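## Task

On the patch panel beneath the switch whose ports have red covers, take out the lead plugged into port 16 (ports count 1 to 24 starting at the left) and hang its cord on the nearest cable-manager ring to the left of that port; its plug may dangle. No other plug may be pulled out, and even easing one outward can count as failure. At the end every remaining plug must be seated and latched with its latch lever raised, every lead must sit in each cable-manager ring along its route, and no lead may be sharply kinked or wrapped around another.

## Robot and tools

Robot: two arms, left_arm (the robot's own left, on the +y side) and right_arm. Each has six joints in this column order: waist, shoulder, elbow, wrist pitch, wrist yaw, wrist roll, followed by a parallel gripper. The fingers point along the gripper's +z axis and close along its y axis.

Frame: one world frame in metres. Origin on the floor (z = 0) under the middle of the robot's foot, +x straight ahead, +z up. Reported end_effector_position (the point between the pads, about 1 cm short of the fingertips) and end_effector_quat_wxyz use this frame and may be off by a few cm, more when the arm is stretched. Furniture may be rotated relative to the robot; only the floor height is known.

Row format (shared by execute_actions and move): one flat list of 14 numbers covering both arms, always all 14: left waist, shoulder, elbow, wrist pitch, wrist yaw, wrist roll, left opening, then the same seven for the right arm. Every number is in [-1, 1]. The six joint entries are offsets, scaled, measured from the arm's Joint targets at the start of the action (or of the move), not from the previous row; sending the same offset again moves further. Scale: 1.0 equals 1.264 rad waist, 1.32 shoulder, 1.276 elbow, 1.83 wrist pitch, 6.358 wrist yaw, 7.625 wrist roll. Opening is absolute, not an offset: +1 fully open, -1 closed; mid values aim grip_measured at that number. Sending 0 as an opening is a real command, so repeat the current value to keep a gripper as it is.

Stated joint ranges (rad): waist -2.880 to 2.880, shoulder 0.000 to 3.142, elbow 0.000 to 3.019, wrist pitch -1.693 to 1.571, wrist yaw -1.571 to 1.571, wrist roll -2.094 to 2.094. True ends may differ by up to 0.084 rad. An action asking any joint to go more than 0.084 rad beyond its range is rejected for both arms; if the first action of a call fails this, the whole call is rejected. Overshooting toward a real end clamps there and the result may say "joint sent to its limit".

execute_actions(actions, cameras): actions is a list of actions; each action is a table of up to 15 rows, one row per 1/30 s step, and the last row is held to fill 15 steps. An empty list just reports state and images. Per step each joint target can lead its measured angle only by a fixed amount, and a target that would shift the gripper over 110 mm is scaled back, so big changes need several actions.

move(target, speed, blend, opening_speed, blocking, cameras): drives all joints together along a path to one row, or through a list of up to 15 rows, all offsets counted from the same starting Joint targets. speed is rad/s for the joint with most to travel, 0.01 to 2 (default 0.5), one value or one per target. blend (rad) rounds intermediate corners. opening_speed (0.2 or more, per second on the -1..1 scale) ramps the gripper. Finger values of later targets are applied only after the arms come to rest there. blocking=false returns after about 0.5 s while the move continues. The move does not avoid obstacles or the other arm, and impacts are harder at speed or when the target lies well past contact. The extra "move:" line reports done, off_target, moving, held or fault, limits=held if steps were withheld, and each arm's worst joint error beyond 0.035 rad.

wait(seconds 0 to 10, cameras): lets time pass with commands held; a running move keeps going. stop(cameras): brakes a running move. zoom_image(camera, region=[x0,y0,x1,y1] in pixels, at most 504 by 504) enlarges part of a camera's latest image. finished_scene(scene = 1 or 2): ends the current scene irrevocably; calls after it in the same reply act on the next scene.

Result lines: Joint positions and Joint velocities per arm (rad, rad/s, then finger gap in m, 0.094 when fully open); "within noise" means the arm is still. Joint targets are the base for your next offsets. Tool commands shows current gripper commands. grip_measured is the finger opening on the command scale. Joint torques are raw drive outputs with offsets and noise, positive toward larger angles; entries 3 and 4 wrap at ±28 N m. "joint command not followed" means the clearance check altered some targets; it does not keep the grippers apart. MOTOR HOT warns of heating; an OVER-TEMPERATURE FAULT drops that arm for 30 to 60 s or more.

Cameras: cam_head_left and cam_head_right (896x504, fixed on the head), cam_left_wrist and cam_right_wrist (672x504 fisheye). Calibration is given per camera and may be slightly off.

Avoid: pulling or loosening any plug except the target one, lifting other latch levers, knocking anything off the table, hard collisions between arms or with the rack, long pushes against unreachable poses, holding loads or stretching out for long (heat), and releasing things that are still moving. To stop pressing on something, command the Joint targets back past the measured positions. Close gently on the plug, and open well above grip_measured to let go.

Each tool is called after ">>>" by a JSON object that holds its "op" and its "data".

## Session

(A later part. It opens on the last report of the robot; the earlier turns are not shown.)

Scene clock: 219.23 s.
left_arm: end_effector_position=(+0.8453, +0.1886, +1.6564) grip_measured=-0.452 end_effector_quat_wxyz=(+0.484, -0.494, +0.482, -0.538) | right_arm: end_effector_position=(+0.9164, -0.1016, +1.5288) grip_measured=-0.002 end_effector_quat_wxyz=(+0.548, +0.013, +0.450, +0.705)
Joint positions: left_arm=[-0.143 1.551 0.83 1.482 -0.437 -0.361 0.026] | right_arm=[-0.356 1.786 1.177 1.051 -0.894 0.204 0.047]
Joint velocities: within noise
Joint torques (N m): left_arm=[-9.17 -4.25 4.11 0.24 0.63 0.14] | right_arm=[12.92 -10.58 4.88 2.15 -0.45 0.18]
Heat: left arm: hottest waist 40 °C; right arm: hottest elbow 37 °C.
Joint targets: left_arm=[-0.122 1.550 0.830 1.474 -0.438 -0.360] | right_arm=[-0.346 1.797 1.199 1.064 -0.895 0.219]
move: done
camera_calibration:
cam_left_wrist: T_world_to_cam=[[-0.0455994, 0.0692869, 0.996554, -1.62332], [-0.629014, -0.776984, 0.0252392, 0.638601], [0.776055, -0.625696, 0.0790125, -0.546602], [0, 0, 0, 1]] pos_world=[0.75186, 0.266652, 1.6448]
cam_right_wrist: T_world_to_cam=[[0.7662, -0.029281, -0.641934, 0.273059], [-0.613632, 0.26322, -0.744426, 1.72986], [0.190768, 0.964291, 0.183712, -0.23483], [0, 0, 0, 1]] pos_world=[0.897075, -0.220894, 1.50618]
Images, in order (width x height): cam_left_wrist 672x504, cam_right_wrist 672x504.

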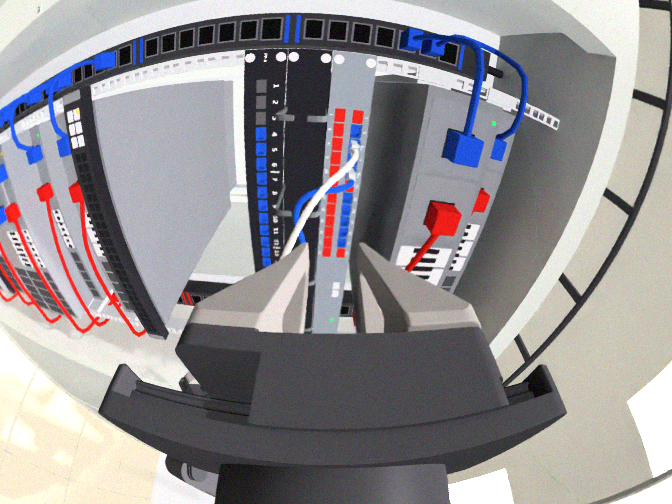

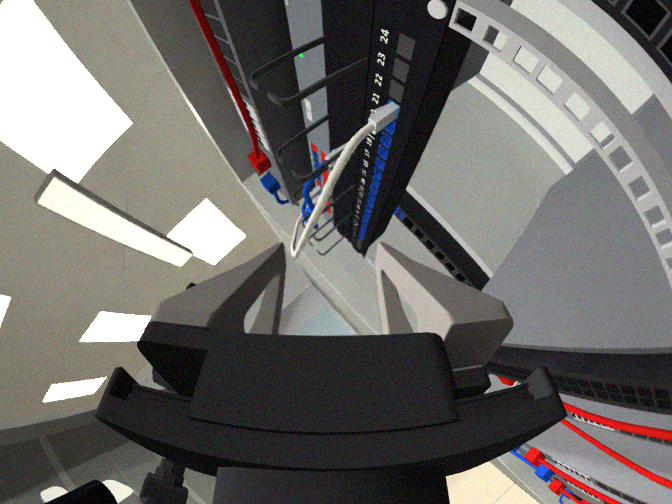

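>>> {"op": "zoom_image", "data": {"camera": "cam_right_wrist", "region": [260, 90, 400, 270]}}

>>> {"op": "zoom_image", "data": {"camera": "cam_right_wrist", "region": [280, 150, 360, 270]}}

Scaled by 2.800 from the camera's 672x504 image, which has a finer 960x720 frame.

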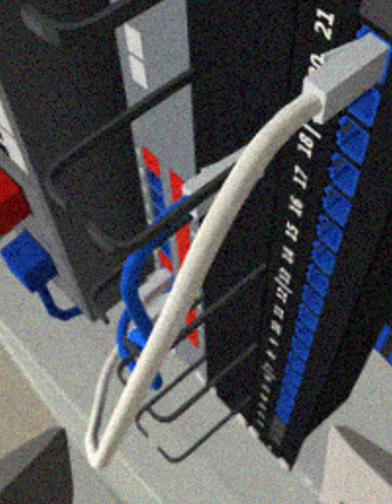

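Scaled by 4.200 from the camera's 672x504 image, which has a finer 960x720 frame.

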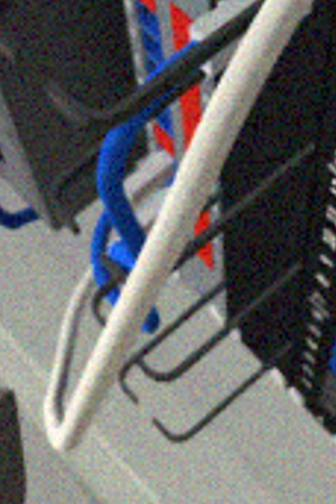

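>>> {"op": "move", "data": {"target": [0.0333,0.1966,0.12,0.047,0,0,-0.45,0,0,0,0,0,0,0], "speed": 0.3, "cameras": ["cam_left_wrist","cam_right_wrist"]}}

>>> {"op": "zoom_image", "data": {"camera": "cam_left_wrist", "region": [200, 50, 440, 300]}}

>>> {"op": "zoom_image", "data": {"camera": "cam_right_wrist", "region": [260, 120, 380, 270]}}

Scene clock: 223.40 s.
left_arm: end_effector_position=(+0.8523, +0.0997, +1.6053) grip_measured=-0.452 end_effector_quat_wxyz=(+0.478, -0.483, +0.515, -0.522) | right_arm: end_effector_position=(+0.9164, -0.1016, +1.5288) grip_measured=-0.002 end_effector_quat_wxyz=(+0.548, +0.013, +0.450, +0.705)
Joint positions: left_arm=[-0.102 1.809 0.96 1.546 -0.437 -0.361 0.026] | right_arm=[-0.356 1.786 1.177 1.051 -0.894 0.204 0.047]
Joint velocities: within noise
Joint torques (N m): left_arm=[-11.69 -6.36 5.5 1.03 0.62 0.15] | right_arm=[12.81 -10.52 5.01 2 -0.42 0.16]
Heat: left arm: hottest waist 39 °C; right arm: hottest elbow 37 °C.
Joint targets: left_arm=[-0.080 1.809 0.984 1.557 -0.438 -0.360] | right_arm=[-0.346 1.797 1.199 1.063 -0.895 0.219]
joint sent to its limit (left arm) — joint 4 (wrist pitch), upper limit.
move: done
camera_calibration:
cam_left_wrist: T_world_to_cam=[[-0.0035213, 0.0147935, 0.999884, -1.60171], [-0.654275, -0.756205, 0.00888401, 0.620907], [0.756249, -0.654168, 0.0123418, -0.476822], [0, 0, 0, 1]] pos_world=[0.7612, 0.181306, 1.60189]
cam_right_wrist: T_world_to_cam=[[0.7662, -0.029281, -0.641934, 0.273059], [-0.613632, 0.26322, -0.744426, 1.72986], [0.190768, 0.964291, 0.183712, -0.23483], [0, 0, 0, 1]] pos_world=[0.897075, -0.220894, 1.50618]
Images, in order (width x height): cam_left_wrist 672x504, cam_right_wrist 672x504.

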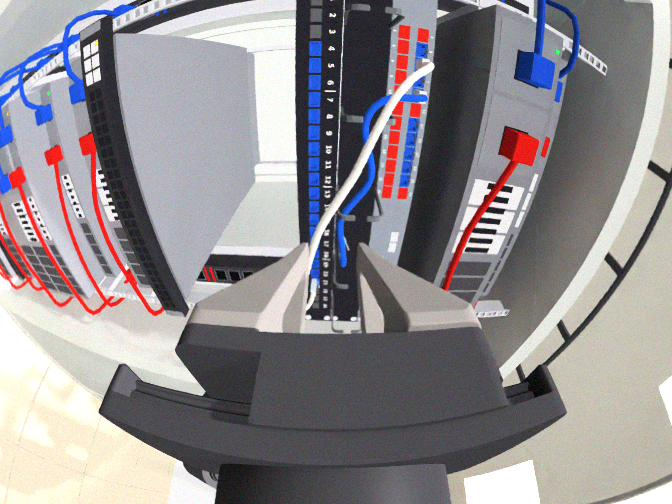

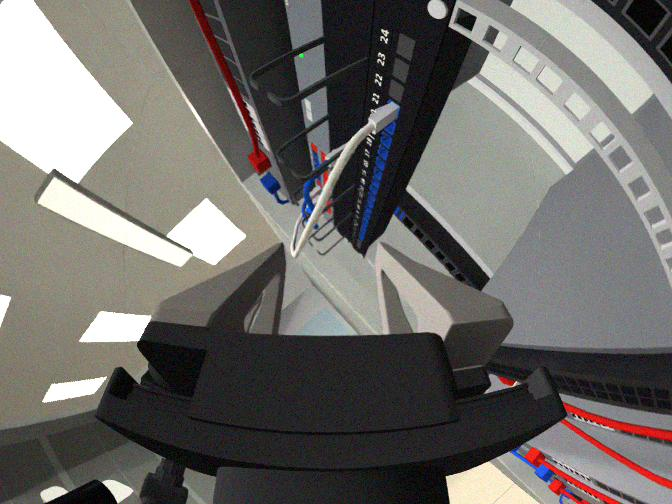

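Scaled by 2.016 from the camera's 672x504 image, which has a finer 960x720 frame.

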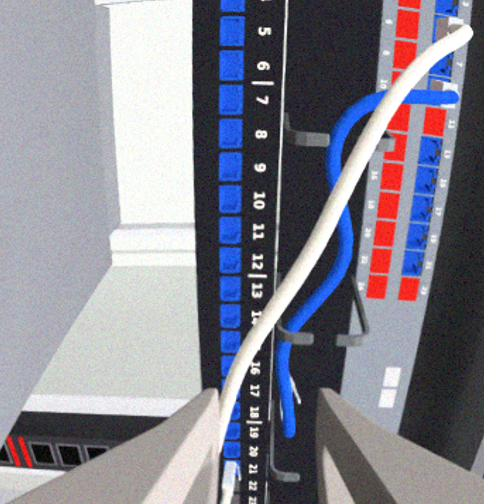

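Scaled by 3.360 from the camera's 672x504 image, which has a finer 960x720 frame.

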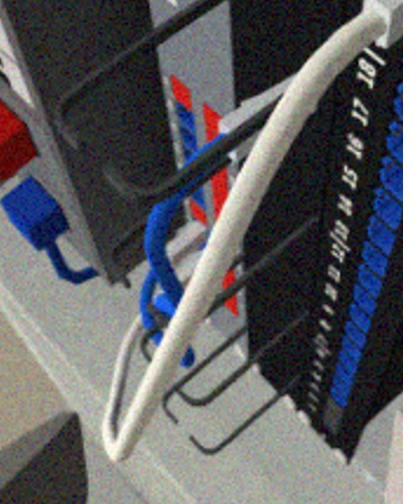

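>>> {"op": "zoom_image", "data": {"camera": "cam_left_wrist", "region": [330, 90, 410, 150]}}

>>> {"op": "zoom_image", "data": {"camera": "cam_left_wrist", "region": [310, 180, 410, 270]}}

Scaled by 6.300 from the camera's 672x504 image, which has a finer 960x720 frame.

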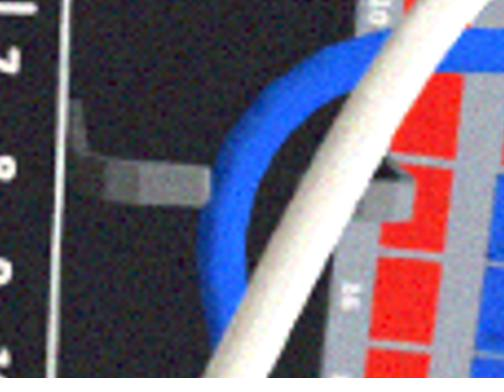

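Scaled by 5.040 from the camera's 672x504 image, which has a finer 960x720 frame.

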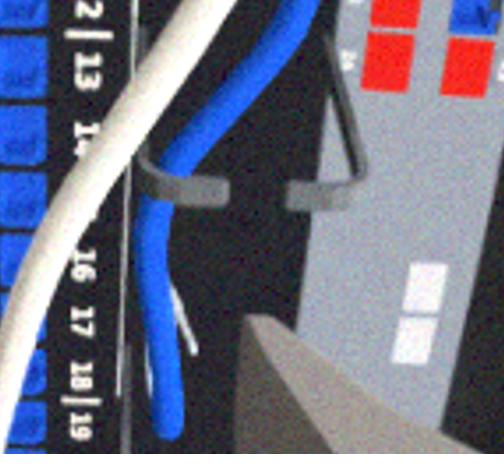

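>>> {"op": "move", "data": {"target": [0.0172,-0.0254,0.1016,-0.089,0,0,-0.25,0,0,0,0,0,0,0], "speed": 0.25, "cameras": ["cam_left_wrist","cam_right_wrist"]}}

>>> {"op": "zoom_image", "data": {"camera": "cam_left_wrist", "region": [200, 50, 440, 300]}}

>>> {"op": "zoom_image", "data": {"camera": "cam_right_wrist", "region": [220, 120, 380, 280]}}

Scene clock: 229.23 s.
left_arm: end_effector_position=(+0.9071, +0.1088, +1.6217) grip_measured=-0.252 end_effector_quat_wxyz=(+0.483, -0.489, +0.514, -0.513) | right_arm: end_effector_position=(+0.9164, -0.1016, +1.5289) grip_measured=-0.002 end_effector_quat_wxyz=(+0.548, +0.013, +0.450, +0.705)
Joint positions: left_arm=[-0.082 1.786 1.092 1.403 -0.437 -0.361 0.035] | right_arm=[-0.356 1.786 1.177 1.051 -0.894 0.204 0.047]
Joint velocities: within noise
Joint torques (N m): left_arm=[-12.22 -7.94 5.68 0.32 0.62 0.14] | right_arm=[13.16 -10.11 4.97 2.18 -0.46 0.14]
Heat: left arm: hottest waist 39 °C; right arm: hottest elbow 37 °C.
Joint targets: left_arm=[-0.058 1.776 1.113 1.394 -0.438 -0.360] | right_arm=[-0.346 1.797 1.199 1.064 -0.895 0.219]
move: done
camera_calibration:
cam_left_wrist: T_world_to_cam=[[0.00476063, 0.00729689, 0.999962, -1.62491], [-0.638113, -0.769894, 0.00865599, 0.650784], [0.769928, -0.63813, 0.000991059, -0.508288], [0, 0, 0, 1]] pos_world=[0.814354, 0.188538, 1.61972]
cam_right_wrist: T_world_to_cam=[[0.766335, -0.0294862, -0.641764, 0.272667], [-0.613385, 0.263441, -0.744552, 1.7299], [0.191021, 0.964225, 0.183798, -0.23516], [0, 0, 0, 1]] pos_world=[0.89706, -0.22094, 1.50621]
Images, in order (width x height): cam_left_wrist 672x504, cam_right_wrist 672x504.

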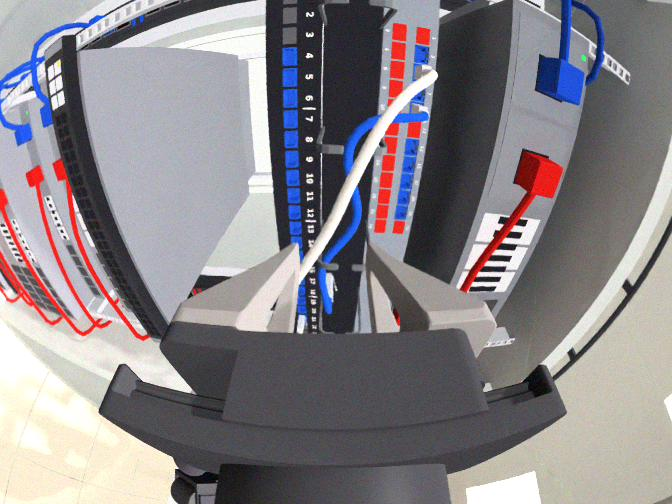

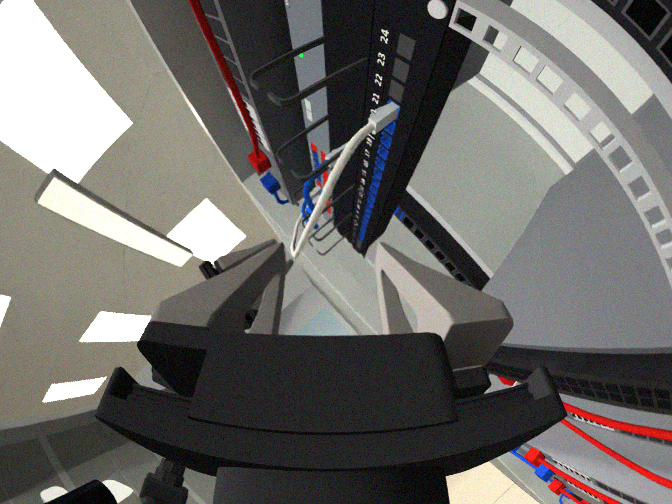

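Scaled by 2.016 from the camera's 672x504 image, which has a finer 960x720 frame.

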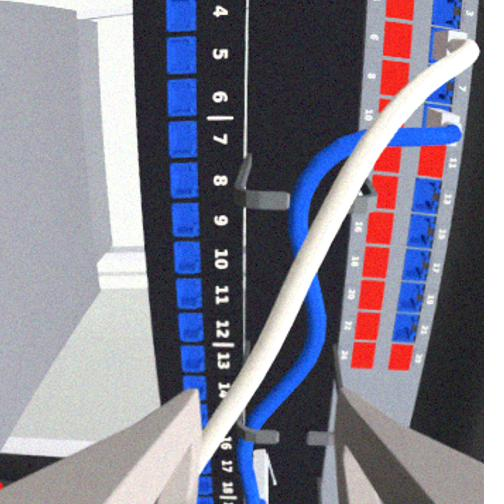

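Scaled by 3.150 from the camera's 672x504 image, which has a finer 960x720 frame.

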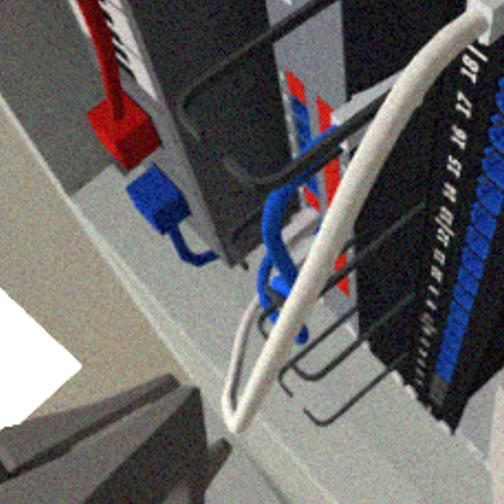

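>>> {"op": "move", "data": {"target": [0.0197,0.0082,0.0588,-0.035,0,0,-0.25,0,0,0,0,0,0,0], "speed": 0.15, "cameras": ["cam_left_wrist","cam_right_wrist"]}}

>>> {"op": "zoom_image", "data": {"camera": "cam_left_wrist", "region": [200, 50, 440, 300]}}

>>> {"op": "zoom_image", "data": {"camera": "cam_right_wrist", "region": [220, 120, 380, 280]}}

Scene clock: 230.57 s.
left_arm: end_effector_position=(+0.9383, +0.1174, +1.6207) grip_measured=-0.252 end_effector_quat_wxyz=(+0.489, -0.495, +0.515, -0.502) | right_arm: end_effector_position=(+0.9164, -0.1016, +1.5289) grip_measured=-0.002 end_effector_quat_wxyz=(+0.548, +0.013, +0.450, +0.705)
Joint positions: left_arm=[-0.056 1.786 1.166 1.338 -0.437 -0.361 0.035] | right_arm=[-0.356 1.786 1.177 1.051 -0.894 0.204 0.047]
Joint velocities: within noise
Joint torques (N m): left_arm=[-12.75 -7.53 6.01 0.31 0.6 0.15] | right_arm=[12.81 -10.11 4.92 2.17 -0.43 0.18]
Heat: left arm: hottest waist 39 °C; right arm: hottest elbow 37 °C.
Joint targets: left_arm=[-0.033 1.787 1.188 1.330 -0.438 -0.360] | right_arm=[-0.346 1.797 1.199 1.064 -0.895 0.219]
move: done
camera_calibration:
cam_left_wrist: T_world_to_cam=[[0.0169484, -0.00464166, 0.999846, -1.63393], [-0.621242, -0.783589, 0.00689299, 0.665878], [0.783436, -0.621263, -0.0161642, -0.51368], [0, 0, 0, 1]] pos_world=[0.843799, 0.19506, 1.62078]
cam_right_wrist: T_world_to_cam=[[0.766335, -0.0294862, -0.641764, 0.272667], [-0.613385, 0.263441, -0.744552, 1.7299], [0.191021, 0.964225, 0.183798, -0.23516], [0, 0, 0, 1]] pos_world=[0.89706, -0.22094, 1.50621]
Images, in order (width x height): cam_left_wrist 672x504, cam_right_wrist 672x504.

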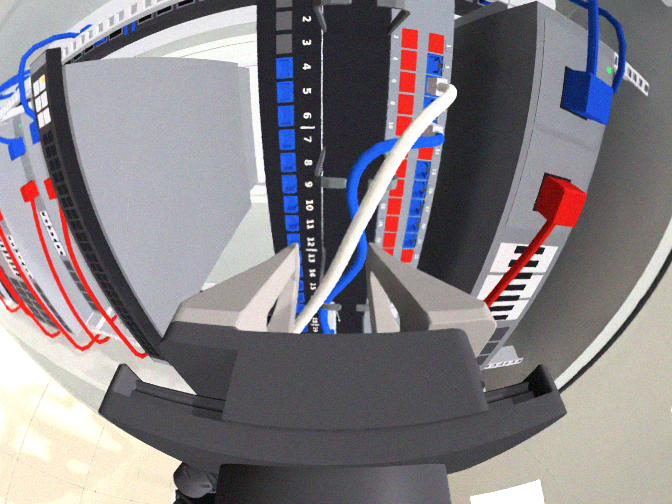

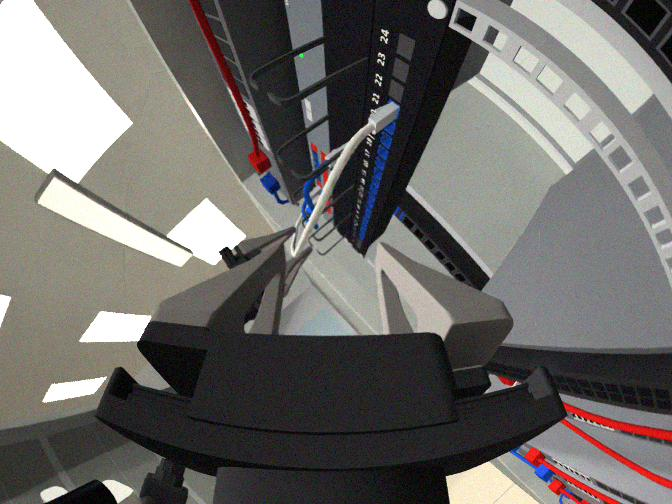

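Scaled by 2.016 from the camera's 672x504 image, which has a finer 960x720 frame.

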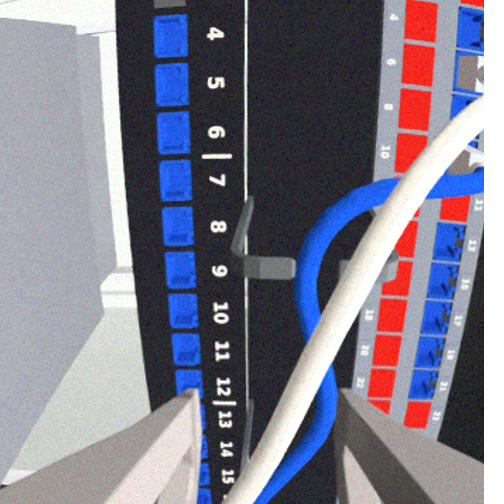

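Scaled by 3.150 from the camera's 672x504 image, which has a finer 960x720 frame.

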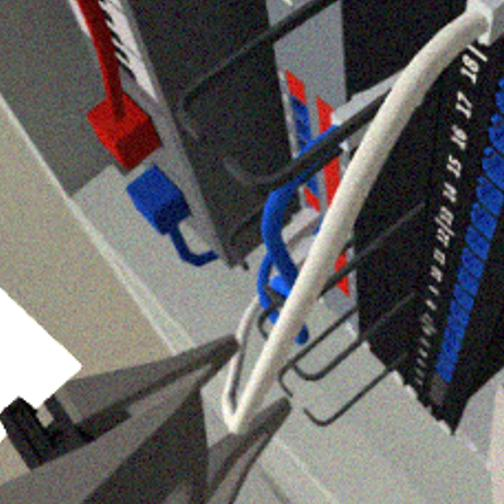

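>>> {"op": "move", "data": {"target": [-0.0047,0.027,0.0154,0.0087,0,0,-0.25,0,0,0,0,0,0,0], "speed": 0.15, "cameras": []}}

>>> {"op": "move", "data": {"target": [0,0,0,0,0,0,-0.8,0,0,0,0,0,0,0], "speed": 0.15, "opening_speed": 0.5, "cameras": ["cam_left_wrist","cam_right_wrist"]}}

>>> {"op": "zoom_image", "data": {"camera": "cam_left_wrist", "region": [200, 50, 440, 300]}}

>>> {"op": "zoom_image", "data": {"camera": "cam_right_wrist", "region": [220, 120, 380, 280]}}

Scene clock: 231.93 s.
left_arm: end_effector_position=(+0.9380, +0.1043, +1.6157) grip_measured=-0.252 end_effector_quat_wxyz=(+0.486, -0.492, +0.519, -0.502) | right_arm: end_effector_position=(+0.9164, -0.1016, +1.5289) grip_measured=-0.002 end_effector_quat_wxyz=(+0.548, +0.013, +0.450, +0.705)
Joint positions: left_arm=[-0.056 1.815 1.182 1.338 -0.437 -0.361 0.035] | right_arm=[-0.356 1.786 1.177 1.051 -0.894 0.204 0.047]
Joint velocities: within noise
Joint torques (N m): left_arm=[-13.51 -7.18 6.22 0.98 0.61 0.14] | right_arm=[12.81 -10.34 4.96 2.15 -0.41 0.15]
Heat: left arm: hottest waist 39 °C; right arm: hottest elbow 37 °C.
Joint targets: left_arm=[-0.039 1.822 1.208 1.346 -0.438 -0.360] | right_arm=[-0.346 1.797 1.199 1.064 -0.895 0.219]
move: done
No camera images: "cameras" was empty.

Scene clock: 233.23 s.
left_arm: end_effector_position=(+0.9380, +0.1043, +1.6157) grip_measured=-0.797 end_effector_quat_wxyz=(+0.486, -0.492, +0.519, -0.502) | right_arm: end_effector_position=(+0.9164, -0.1016, +1.5289) grip_measured=-0.002 end_effector_quat_wxyz=(+0.548, +0.013, +0.450, +0.705)
Joint positions: left_arm=[-0.056 1.815 1.182 1.338 -0.437 -0.361 0.01] | right_arm=[-0.356 1.786 1.177 1.051 -0.894 0.204 0.047]
Joint velocities: within noise
Joint torques (N m): left_arm=[-13.51 -7.12 6.11 0.96 0.61 0.14] | right_arm=[13.1 -9.7 4.97 2.18 -0.45 0.16]
Heat: left arm: hottest waist 39 °C; right arm: hottest elbow 38 °C.
Joint targets: left_arm=[-0.039 1.822 1.208 1.346 -0.438 -0.360] | right_arm=[-0.346 1.797 1.199 1.064 -0.895 0.219]
move: done
camera_calibration:
cam_left_wrist: T_world_to_cam=[[0.020684, -0.00993038, 0.999737, -1.63185], [-0.629349, -0.777105, 0.00530192, 0.66502], [0.776848, -0.629292, -0.0223234, -0.504644], [0, 0, 0, 1]] pos_world=[0.844314, 0.183017, 1.61663]
cam_right_wrist: T_world_to_cam=[[0.766335, -0.0294862, -0.641764, 0.272667], [-0.613385, 0.263441, -0.744552, 1.7299], [0.191021, 0.964225, 0.183798, -0.23516], [0, 0, 0, 1]] pos_world=[0.89706, -0.22094, 1.50621]
Images, in order (width x height): cam_left_wrist 672x504, cam_right_wrist 672x504.

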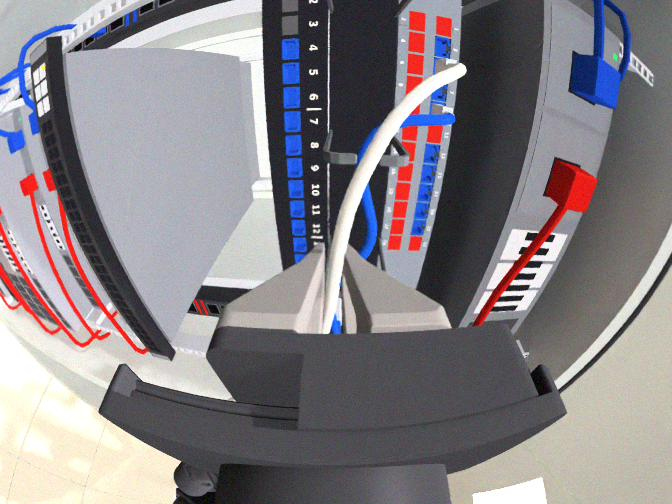

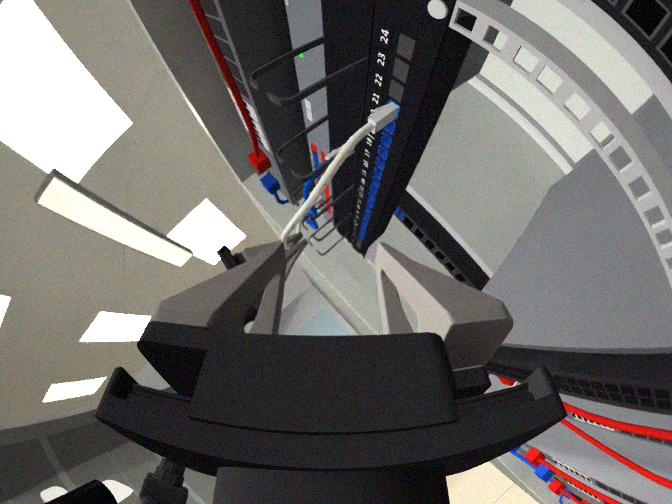

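Scaled by 2.016 from the camera's 672x504 image, which has a finer 960x720 frame.

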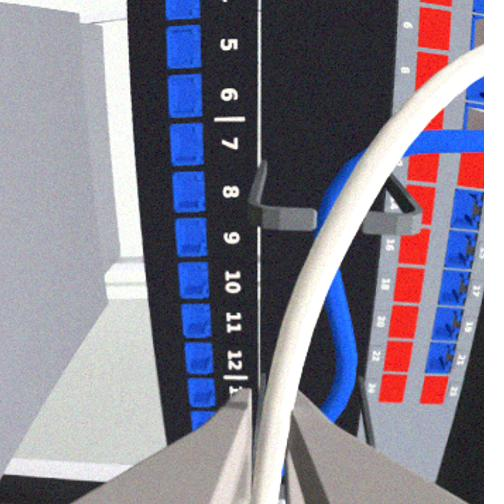

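Scaled by 3.150 from the camera's 672x504 image, which has a finer 960x720 frame.

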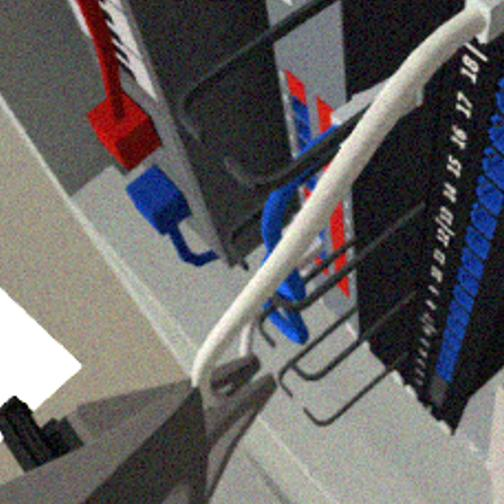

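>>> {"op": "move", "data": {"target": [0,0,0,0,0,0,-0.6,0,0,0,0,0,0,0], "opening_speed": 0.5, "cameras": []}}

>>> {"op": "move", "data": {"target": [-0.0137,-0.0032,-0.0288,0.0178,0,0,-0.6,0,0,0,0,0,0,0], "speed": 0.15, "cameras": ["cam_left_wrist","cam_right_wrist"]}}

>>> {"op": "zoom_image", "data": {"camera": "cam_left_wrist", "region": [200, 50, 440, 300]}}

>>> {"op": "zoom_image", "data": {"camera": "cam_right_wrist", "region": [220, 120, 380, 280]}}

Scene clock: 234.67 s.
left_arm: end_effector_position=(+0.9380, +0.1043, +1.6157) grip_measured=-0.602 end_effector_quat_wxyz=(+0.486, -0.492, +0.519, -0.502) | right_arm: end_effector_position=(+0.9164, -0.1016, +1.5289) grip_measured=-0.002 end_effector_quat_wxyz=(+0.548, +0.013, +0.450, +0.705)
Joint positions: left_arm=[-0.056 1.815 1.182 1.338 -0.437 -0.361 0.019] | right_arm=[-0.356 1.786 1.177 1.051 -0.894 0.204 0.047]
Joint velocities: within noise
Joint torques (N m): left_arm=[-13.51 -7.18 6.11 0.96 0.62 0.15] | right_arm=[12.92 -9.93 5 2.11 -0.46 0.17]
Heat: left arm: hottest waist 39 °C; right arm: hottest elbow 38 °C.
Joint targets: left_arm=[-0.039 1.822 1.208 1.346 -0.438 -0.360] | right_arm=[-0.346 1.797 1.199 1.064 -0.895 0.219]
move: done
No camera images: "cameras" was empty.

Scene clock: 235.43 s.
left_arm: end_effector_position=(+0.9344, +0.1077, +1.6152) grip_measured=-0.602 end_effector_quat_wxyz=(+0.489, -0.496, +0.513, -0.502) | right_arm: end_effector_position=(+0.9164, -0.1016, +1.5289) grip_measured=-0.002 end_effector_quat_wxyz=(+0.548, +0.013, +0.450, +0.705)
Joint positions: left_arm=[-0.056 1.815 1.171 1.366 -0.437 -0.361 0.019] | right_arm=[-0.356 1.786 1.177 1.051 -0.894 0.204 0.047]
Joint velocities: within noise
Joint torques (N m): left_arm=[-14.8 -7.3 3.97 1.11 0.62 0.15] | right_arm=[13.04 -10.29 4.83 2.17 -0.43 0.14]
Heat: left arm: hottest waist 39 °C; right arm: hottest elbow 38 °C.
Joint targets: left_arm=[-0.056 1.818 1.171 1.379 -0.438 -0.360] | right_arm=[-0.346 1.797 1.199 1.064 -0.895 0.219]
move: done
camera_calibration:
cam_left_wrist: T_world_to_cam=[[0.0157697, -0.00299685, 0.999871, -1.62756], [-0.618696, -0.785596, 0.0074033, 0.652903], [0.785472, -0.618733, -0.0142427, -0.521983], [0, 0, 0, 1]] pos_world=[0.839617, 0.185072, 1.61508]
cam_right_wrist: T_world_to_cam=[[0.766335, -0.0294862, -0.641764, 0.272667], [-0.613385, 0.263441, -0.744552, 1.7299], [0.191021, 0.964225, 0.183798, -0.23516], [0, 0, 0, 1]] pos_world=[0.89706, -0.22094, 1.50621]
Images, in order (width x height): cam_left_wrist 672x504, cam_right_wrist 672x504.

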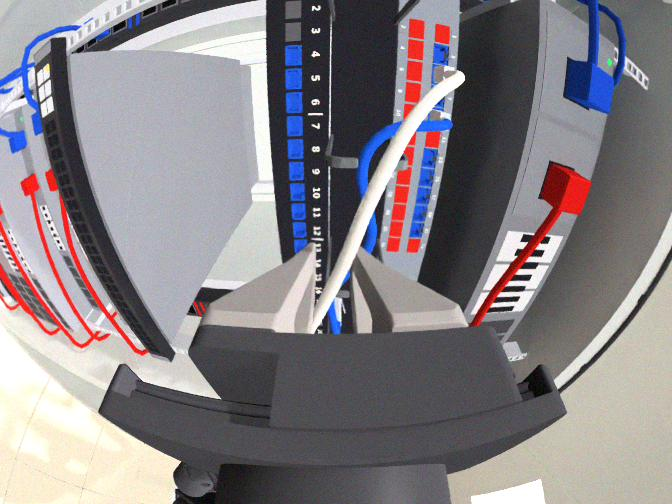

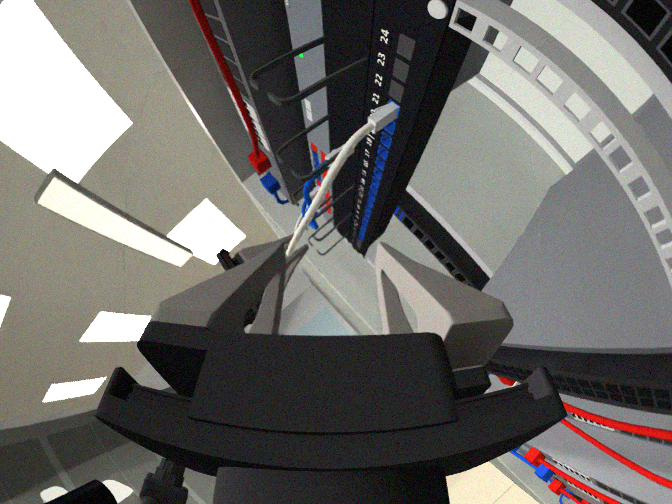

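Scaled by 2.016 from the camera's 672x504 image, which has a finer 960x720 frame.

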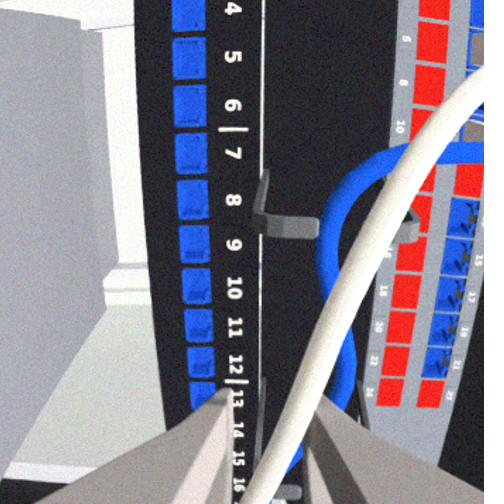

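Scaled by 3.150 from the camera's 672x504 image, which has a finer 960x720 frame.

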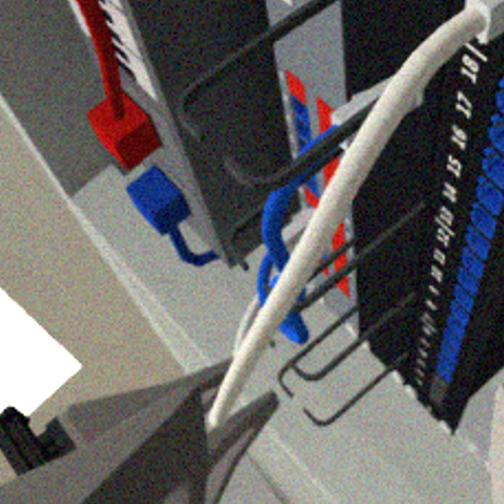

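>>> {"op": "move", "data": {"target": [-0.0396,0,-0.047,0.033,0,0,-0.6,0,0,0,0,0,0,0], "speed": 0.15, "cameras": ["cam_left_wrist","cam_right_wrist"]}}

>>> {"op": "zoom_image", "data": {"camera": "cam_left_wrist", "region": [200, 50, 440, 300]}}

>>> {"op": "zoom_image", "data": {"camera": "cam_right_wrist", "region": [220, 120, 380, 280]}}

Scene clock: 236.83 s.
left_arm: end_effector_position=(+0.9080, +0.1024, +1.6181) grip_measured=-0.602 end_effector_quat_wxyz=(+0.486, -0.493, +0.509, -0.512) | right_arm: end_effector_position=(+0.9164, -0.1016, +1.5289) grip_measured=-0.002 end_effector_quat_wxyz=(+0.548, +0.013, +0.450, +0.705)
Joint positions: left_arm=[-0.079 1.815 1.11 1.428 -0.437 -0.361 0.019] | right_arm=[-0.356 1.786 1.177 1.051 -0.894 0.204 0.047]
Joint velocities: within noise
Joint torques (N m): left_arm=[-16.56 -7.12 3.97 1.1 0.62 0.14] | right_arm=[12.51 -9.88 5.03 2.14 -0.43 0.15]
Heat: left arm: hottest waist 39 °C; right arm: hottest elbow 38 °C.
Joint targets: left_arm=[-0.107 1.818 1.111 1.439 -0.438 -0.360] | right_arm=[-0.346 1.797 1.199 1.064 -0.895 0.219]
move: done
camera_calibration:
cam_left_wrist: T_world_to_cam=[[0.00206169, 0.012177, 0.999924, -1.6193], [-0.627554, -0.778499, 0.0107744, 0.634279], [0.778571, -0.627528, 0.00603668, -0.530207], [0, 0, 0, 1]] pos_world=[0.814187, 0.180784, 1.61554]
cam_right_wrist: T_world_to_cam=[[0.766335, -0.0294862, -0.641764, 0.272667], [-0.613385, 0.263441, -0.744552, 1.7299], [0.191021, 0.964225, 0.183798, -0.23516], [0, 0, 0, 1]] pos_world=[0.89706, -0.22094, 1.50621]
Images, in order (width x height): cam_left_wrist 672x504, cam_right_wrist 672x504.

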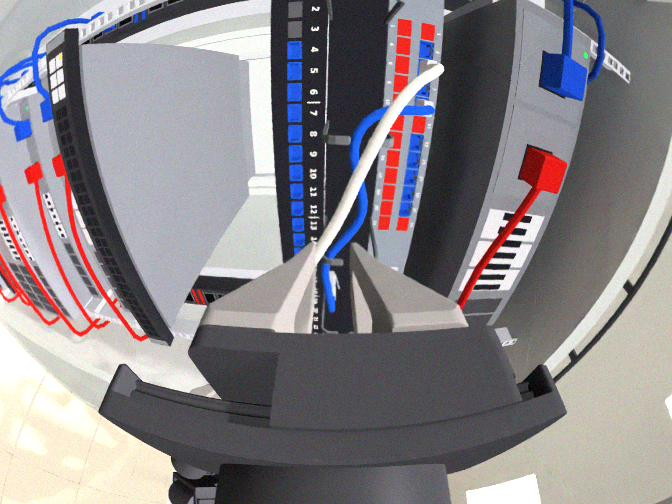

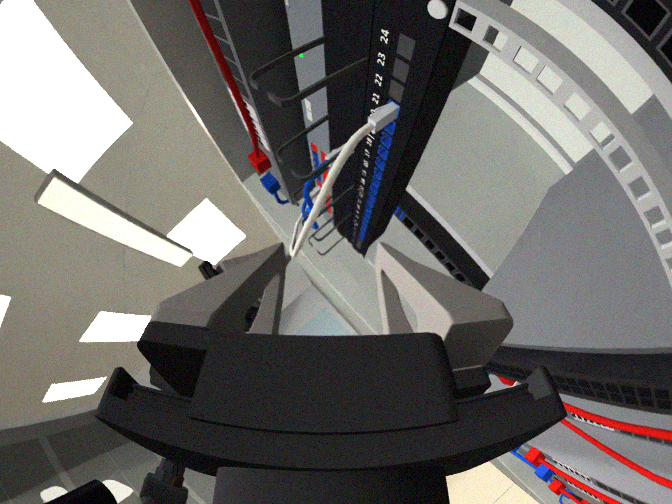

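Scaled by 2.016 from the camera's 672x504 image, which has a finer 960x720 frame.

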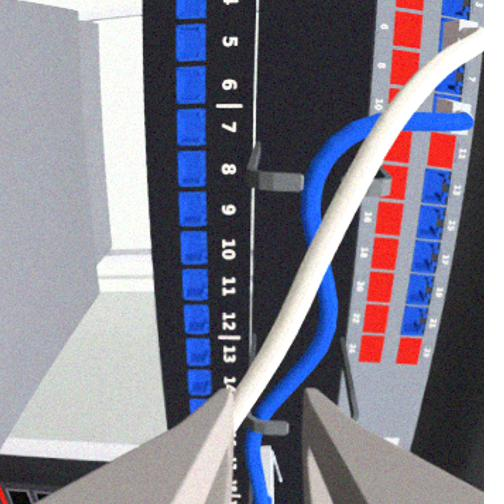

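Scaled by 3.150 from the camera's 672x504 image, which has a finer 960x720 frame.

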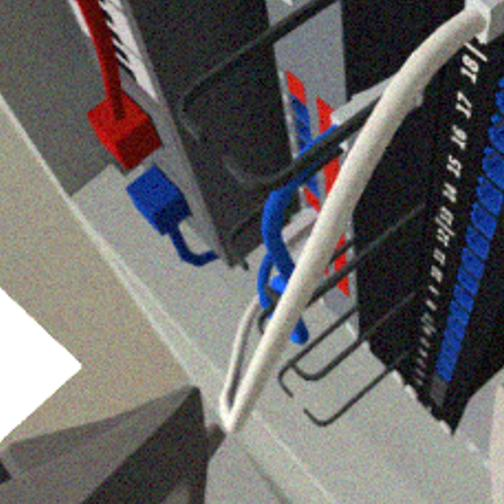

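>>> {"op": "move", "data": {"target": [0.049,0.008,0.043,-0.026,0,0,-0.25,0,0,0,0,0,0,0], "speed": 0.1, "opening_speed": 1, "cameras": ["cam_left_wrist","cam_right_wrist"]}}

>>> {"op": "zoom_image", "data": {"camera": "cam_left_wrist", "region": [200, 50, 440, 300]}}

>>> {"op": "zoom_image", "data": {"camera": "cam_right_wrist", "region": [220, 120, 380, 280]}}

Scene clock: 238.57 s.
left_arm: end_effector_position=(+0.9216, +0.1052, +1.6164) grip_measured=-0.252 end_effector_quat_wxyz=(+0.489, -0.495, +0.510, -0.506) | right_arm: end_effector_position=(+0.9164, -0.1016, +1.5289) grip_measured=-0.002 end_effector_quat_wxyz=(+0.548, +0.013, +0.450, +0.705)
Joint positions: left_arm=[-0.067 1.816 1.142 1.4 -0.437 -0.361 0.035] | right_arm=[-0.356 1.786 1.177 1.051 -0.894 0.204 0.047]
Joint velocities: within noise
Joint torques (N m): left_arm=[-12.81 -7 5.89 0.44 0.62 0.15] | right_arm=[13.1 -9.58 4.98 2.21 -0.45 0.15]
Heat: left arm: hottest waist 39 °C; right arm: hottest elbow 38 °C.
Joint targets: left_arm=[-0.045 1.828 1.166 1.392 -0.438 -0.360] | right_arm=[-0.346 1.797 1.199 1.064 -0.895 0.219]
move: done
camera_calibration:
cam_left_wrist: T_world_to_cam=[[0.00851356, 0.00549014, 0.999949, -1.6229], [-0.620604, -0.784066, 0.00958867, 0.641086], [0.784078, -0.620654, -0.00326799, -0.529776], [0, 0, 0, 1]] pos_world=[0.827063, 0.182756, 1.61494]
cam_right_wrist: T_world_to_cam=[[0.766335, -0.0294862, -0.641764, 0.272667], [-0.613385, 0.263441, -0.744552, 1.7299], [0.191021, 0.964225, 0.183798, -0.23516], [0, 0, 0, 1]] pos_world=[0.89706, -0.22094, 1.50621]
Images, in order (width x height): cam_left_wrist 672x504, cam_right_wrist 672x504.

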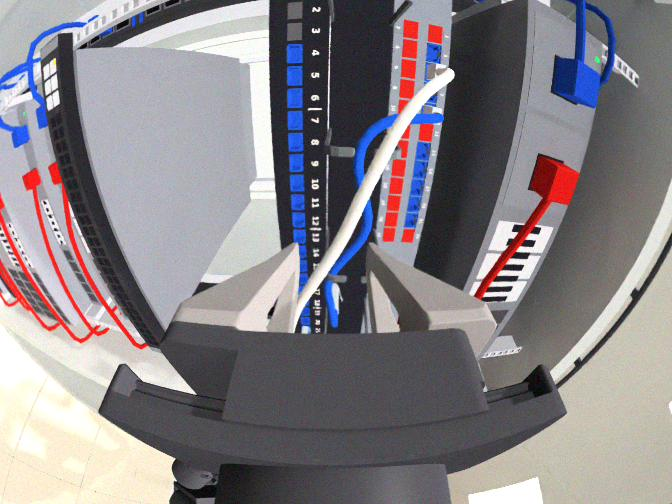

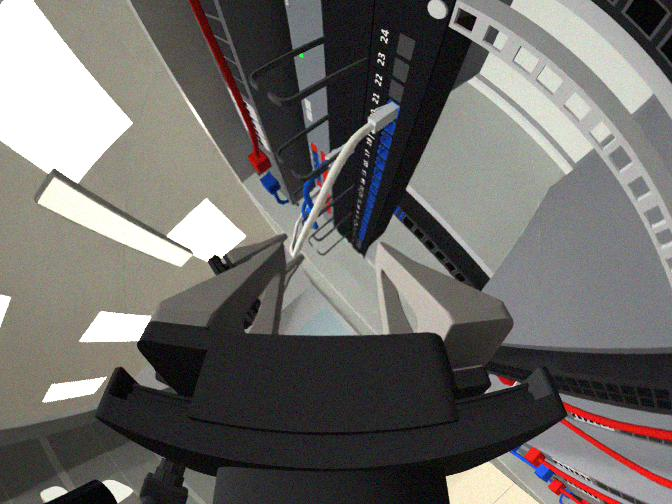

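Scaled by 2.016 from the camera's 672x504 image, which has a finer 960x720 frame.

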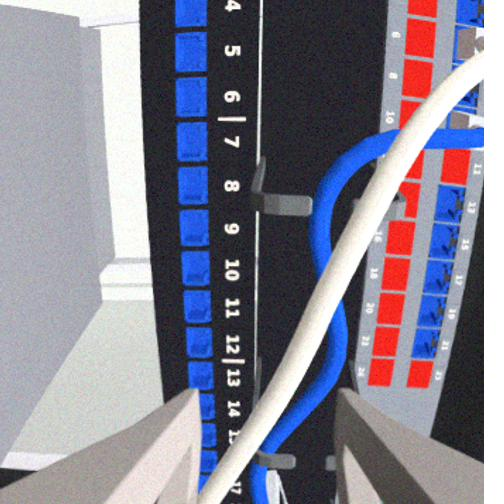

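Scaled by 3.150 from the camera's 672x504 image, which has a finer 960x720 frame.

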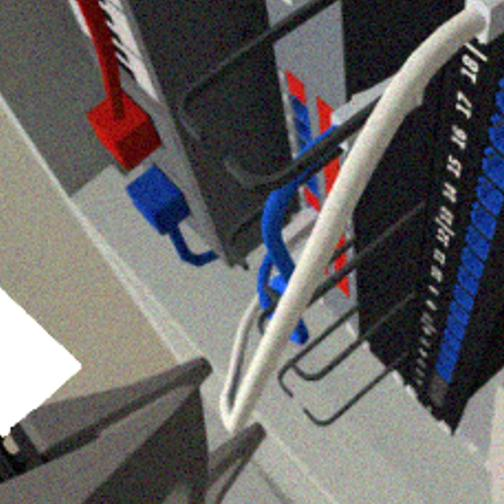

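>>> {"op": "move", "data": {"target": [0,0,0,0,0,0,-0.7,0,0,0,0,0,0,0], "opening_speed": 0.6, "cameras": ["cam_left_wrist","cam_right_wrist"]}}

>>> {"op": "zoom_image", "data": {"camera": "cam_left_wrist", "region": [200, 50, 440, 300]}}

>>> {"op": "zoom_image", "data": {"camera": "cam_right_wrist", "region": [220, 120, 380, 280]}}

Scene clock: 239.83 s.
left_arm: end_effector_position=(+0.9215, +0.1049, +1.6163) grip_measured=-0.698 end_effector_quat_wxyz=(+0.488, -0.495, +0.510, -0.506) | right_arm: end_effector_position=(+0.9164, -0.1016, +1.5289) grip_measured=-0.002 end_effector_quat_wxyz=(+0.548, +0.013, +0.450, +0.705)
Joint positions: left_arm=[-0.067 1.817 1.142 1.4 -0.437 -0.361 0.014] | right_arm=[-0.356 1.786 1.177 1.051 -0.894 0.204 0.047]
Joint velocities: within noise
Joint torques (N m): left_arm=[-12.86 -6.53 5.89 0.36 0.62 0.14] | right_arm=[12.69 -10.05 5 2.22 -0.42 0.14]
Heat: left arm: hottest waist 39 °C; right arm: hottest elbow 38 °C.
Joint targets: left_arm=[-0.045 1.829 1.166 1.392 -0.438 -0.360] | right_arm=[-0.346 1.797 1.199 1.064 -0.895 0.219]
move: done
camera_calibration:
cam_left_wrist: T_world_to_cam=[[0.00863128, 0.00532541, 0.999949, -1.62287], [-0.620858, -0.783865, 0.00953369, 0.641168], [0.783876, -0.620908, -0.00345943, -0.529322], [0, 0, 0, 1]] pos_world=[0.827004, 0.182571, 1.61485]
cam_right_wrist: T_world_to_cam=[[0.766335, -0.0294862, -0.641764, 0.272667], [-0.613385, 0.263441, -0.744552, 1.7299], [0.191021, 0.964225, 0.183798, -0.23516], [0, 0, 0, 1]] pos_world=[0.89706, -0.22094, 1.50621]
Images, in order (width x height): cam_left_wrist 672x504, cam_right_wrist 672x504.

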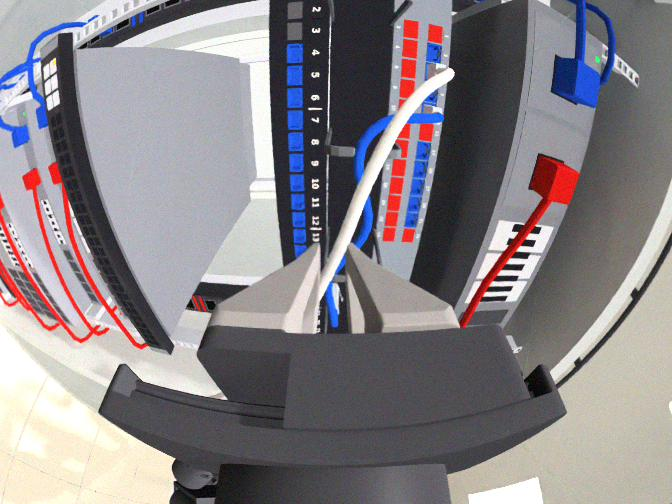

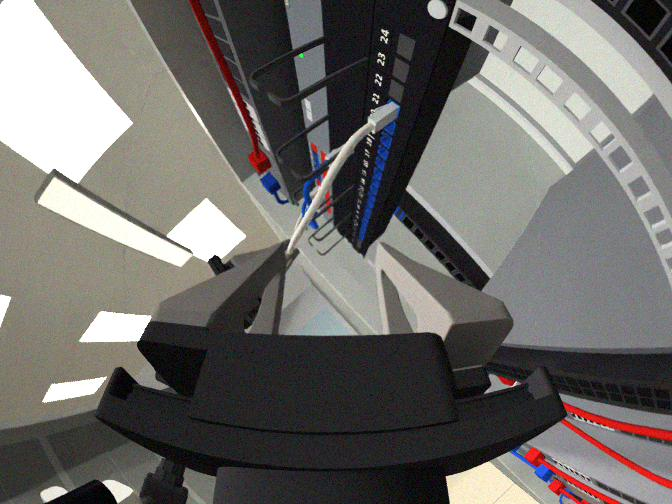

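Scaled by 2.016 from the camera's 672x504 image, which has a finer 960x720 frame.

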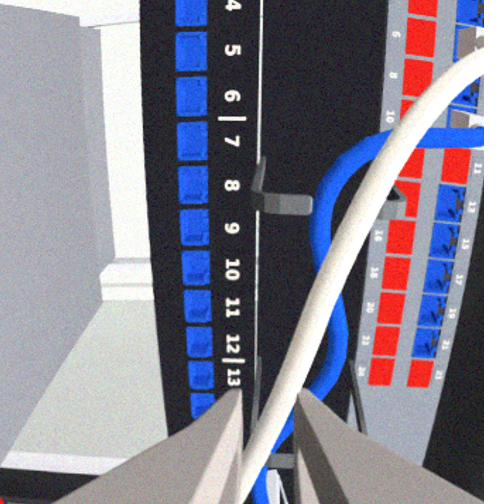

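Scaled by 3.150 from the camera's 672x504 image, which has a finer 960x720 frame.

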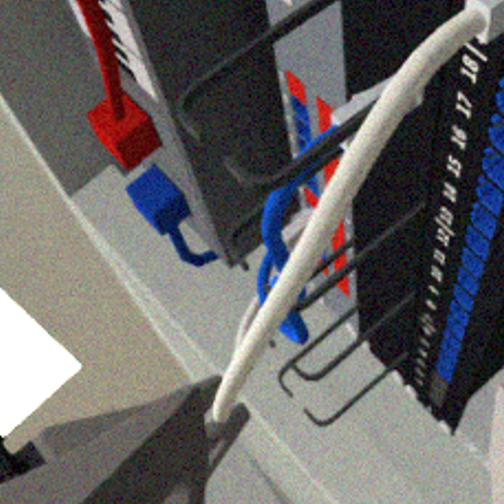

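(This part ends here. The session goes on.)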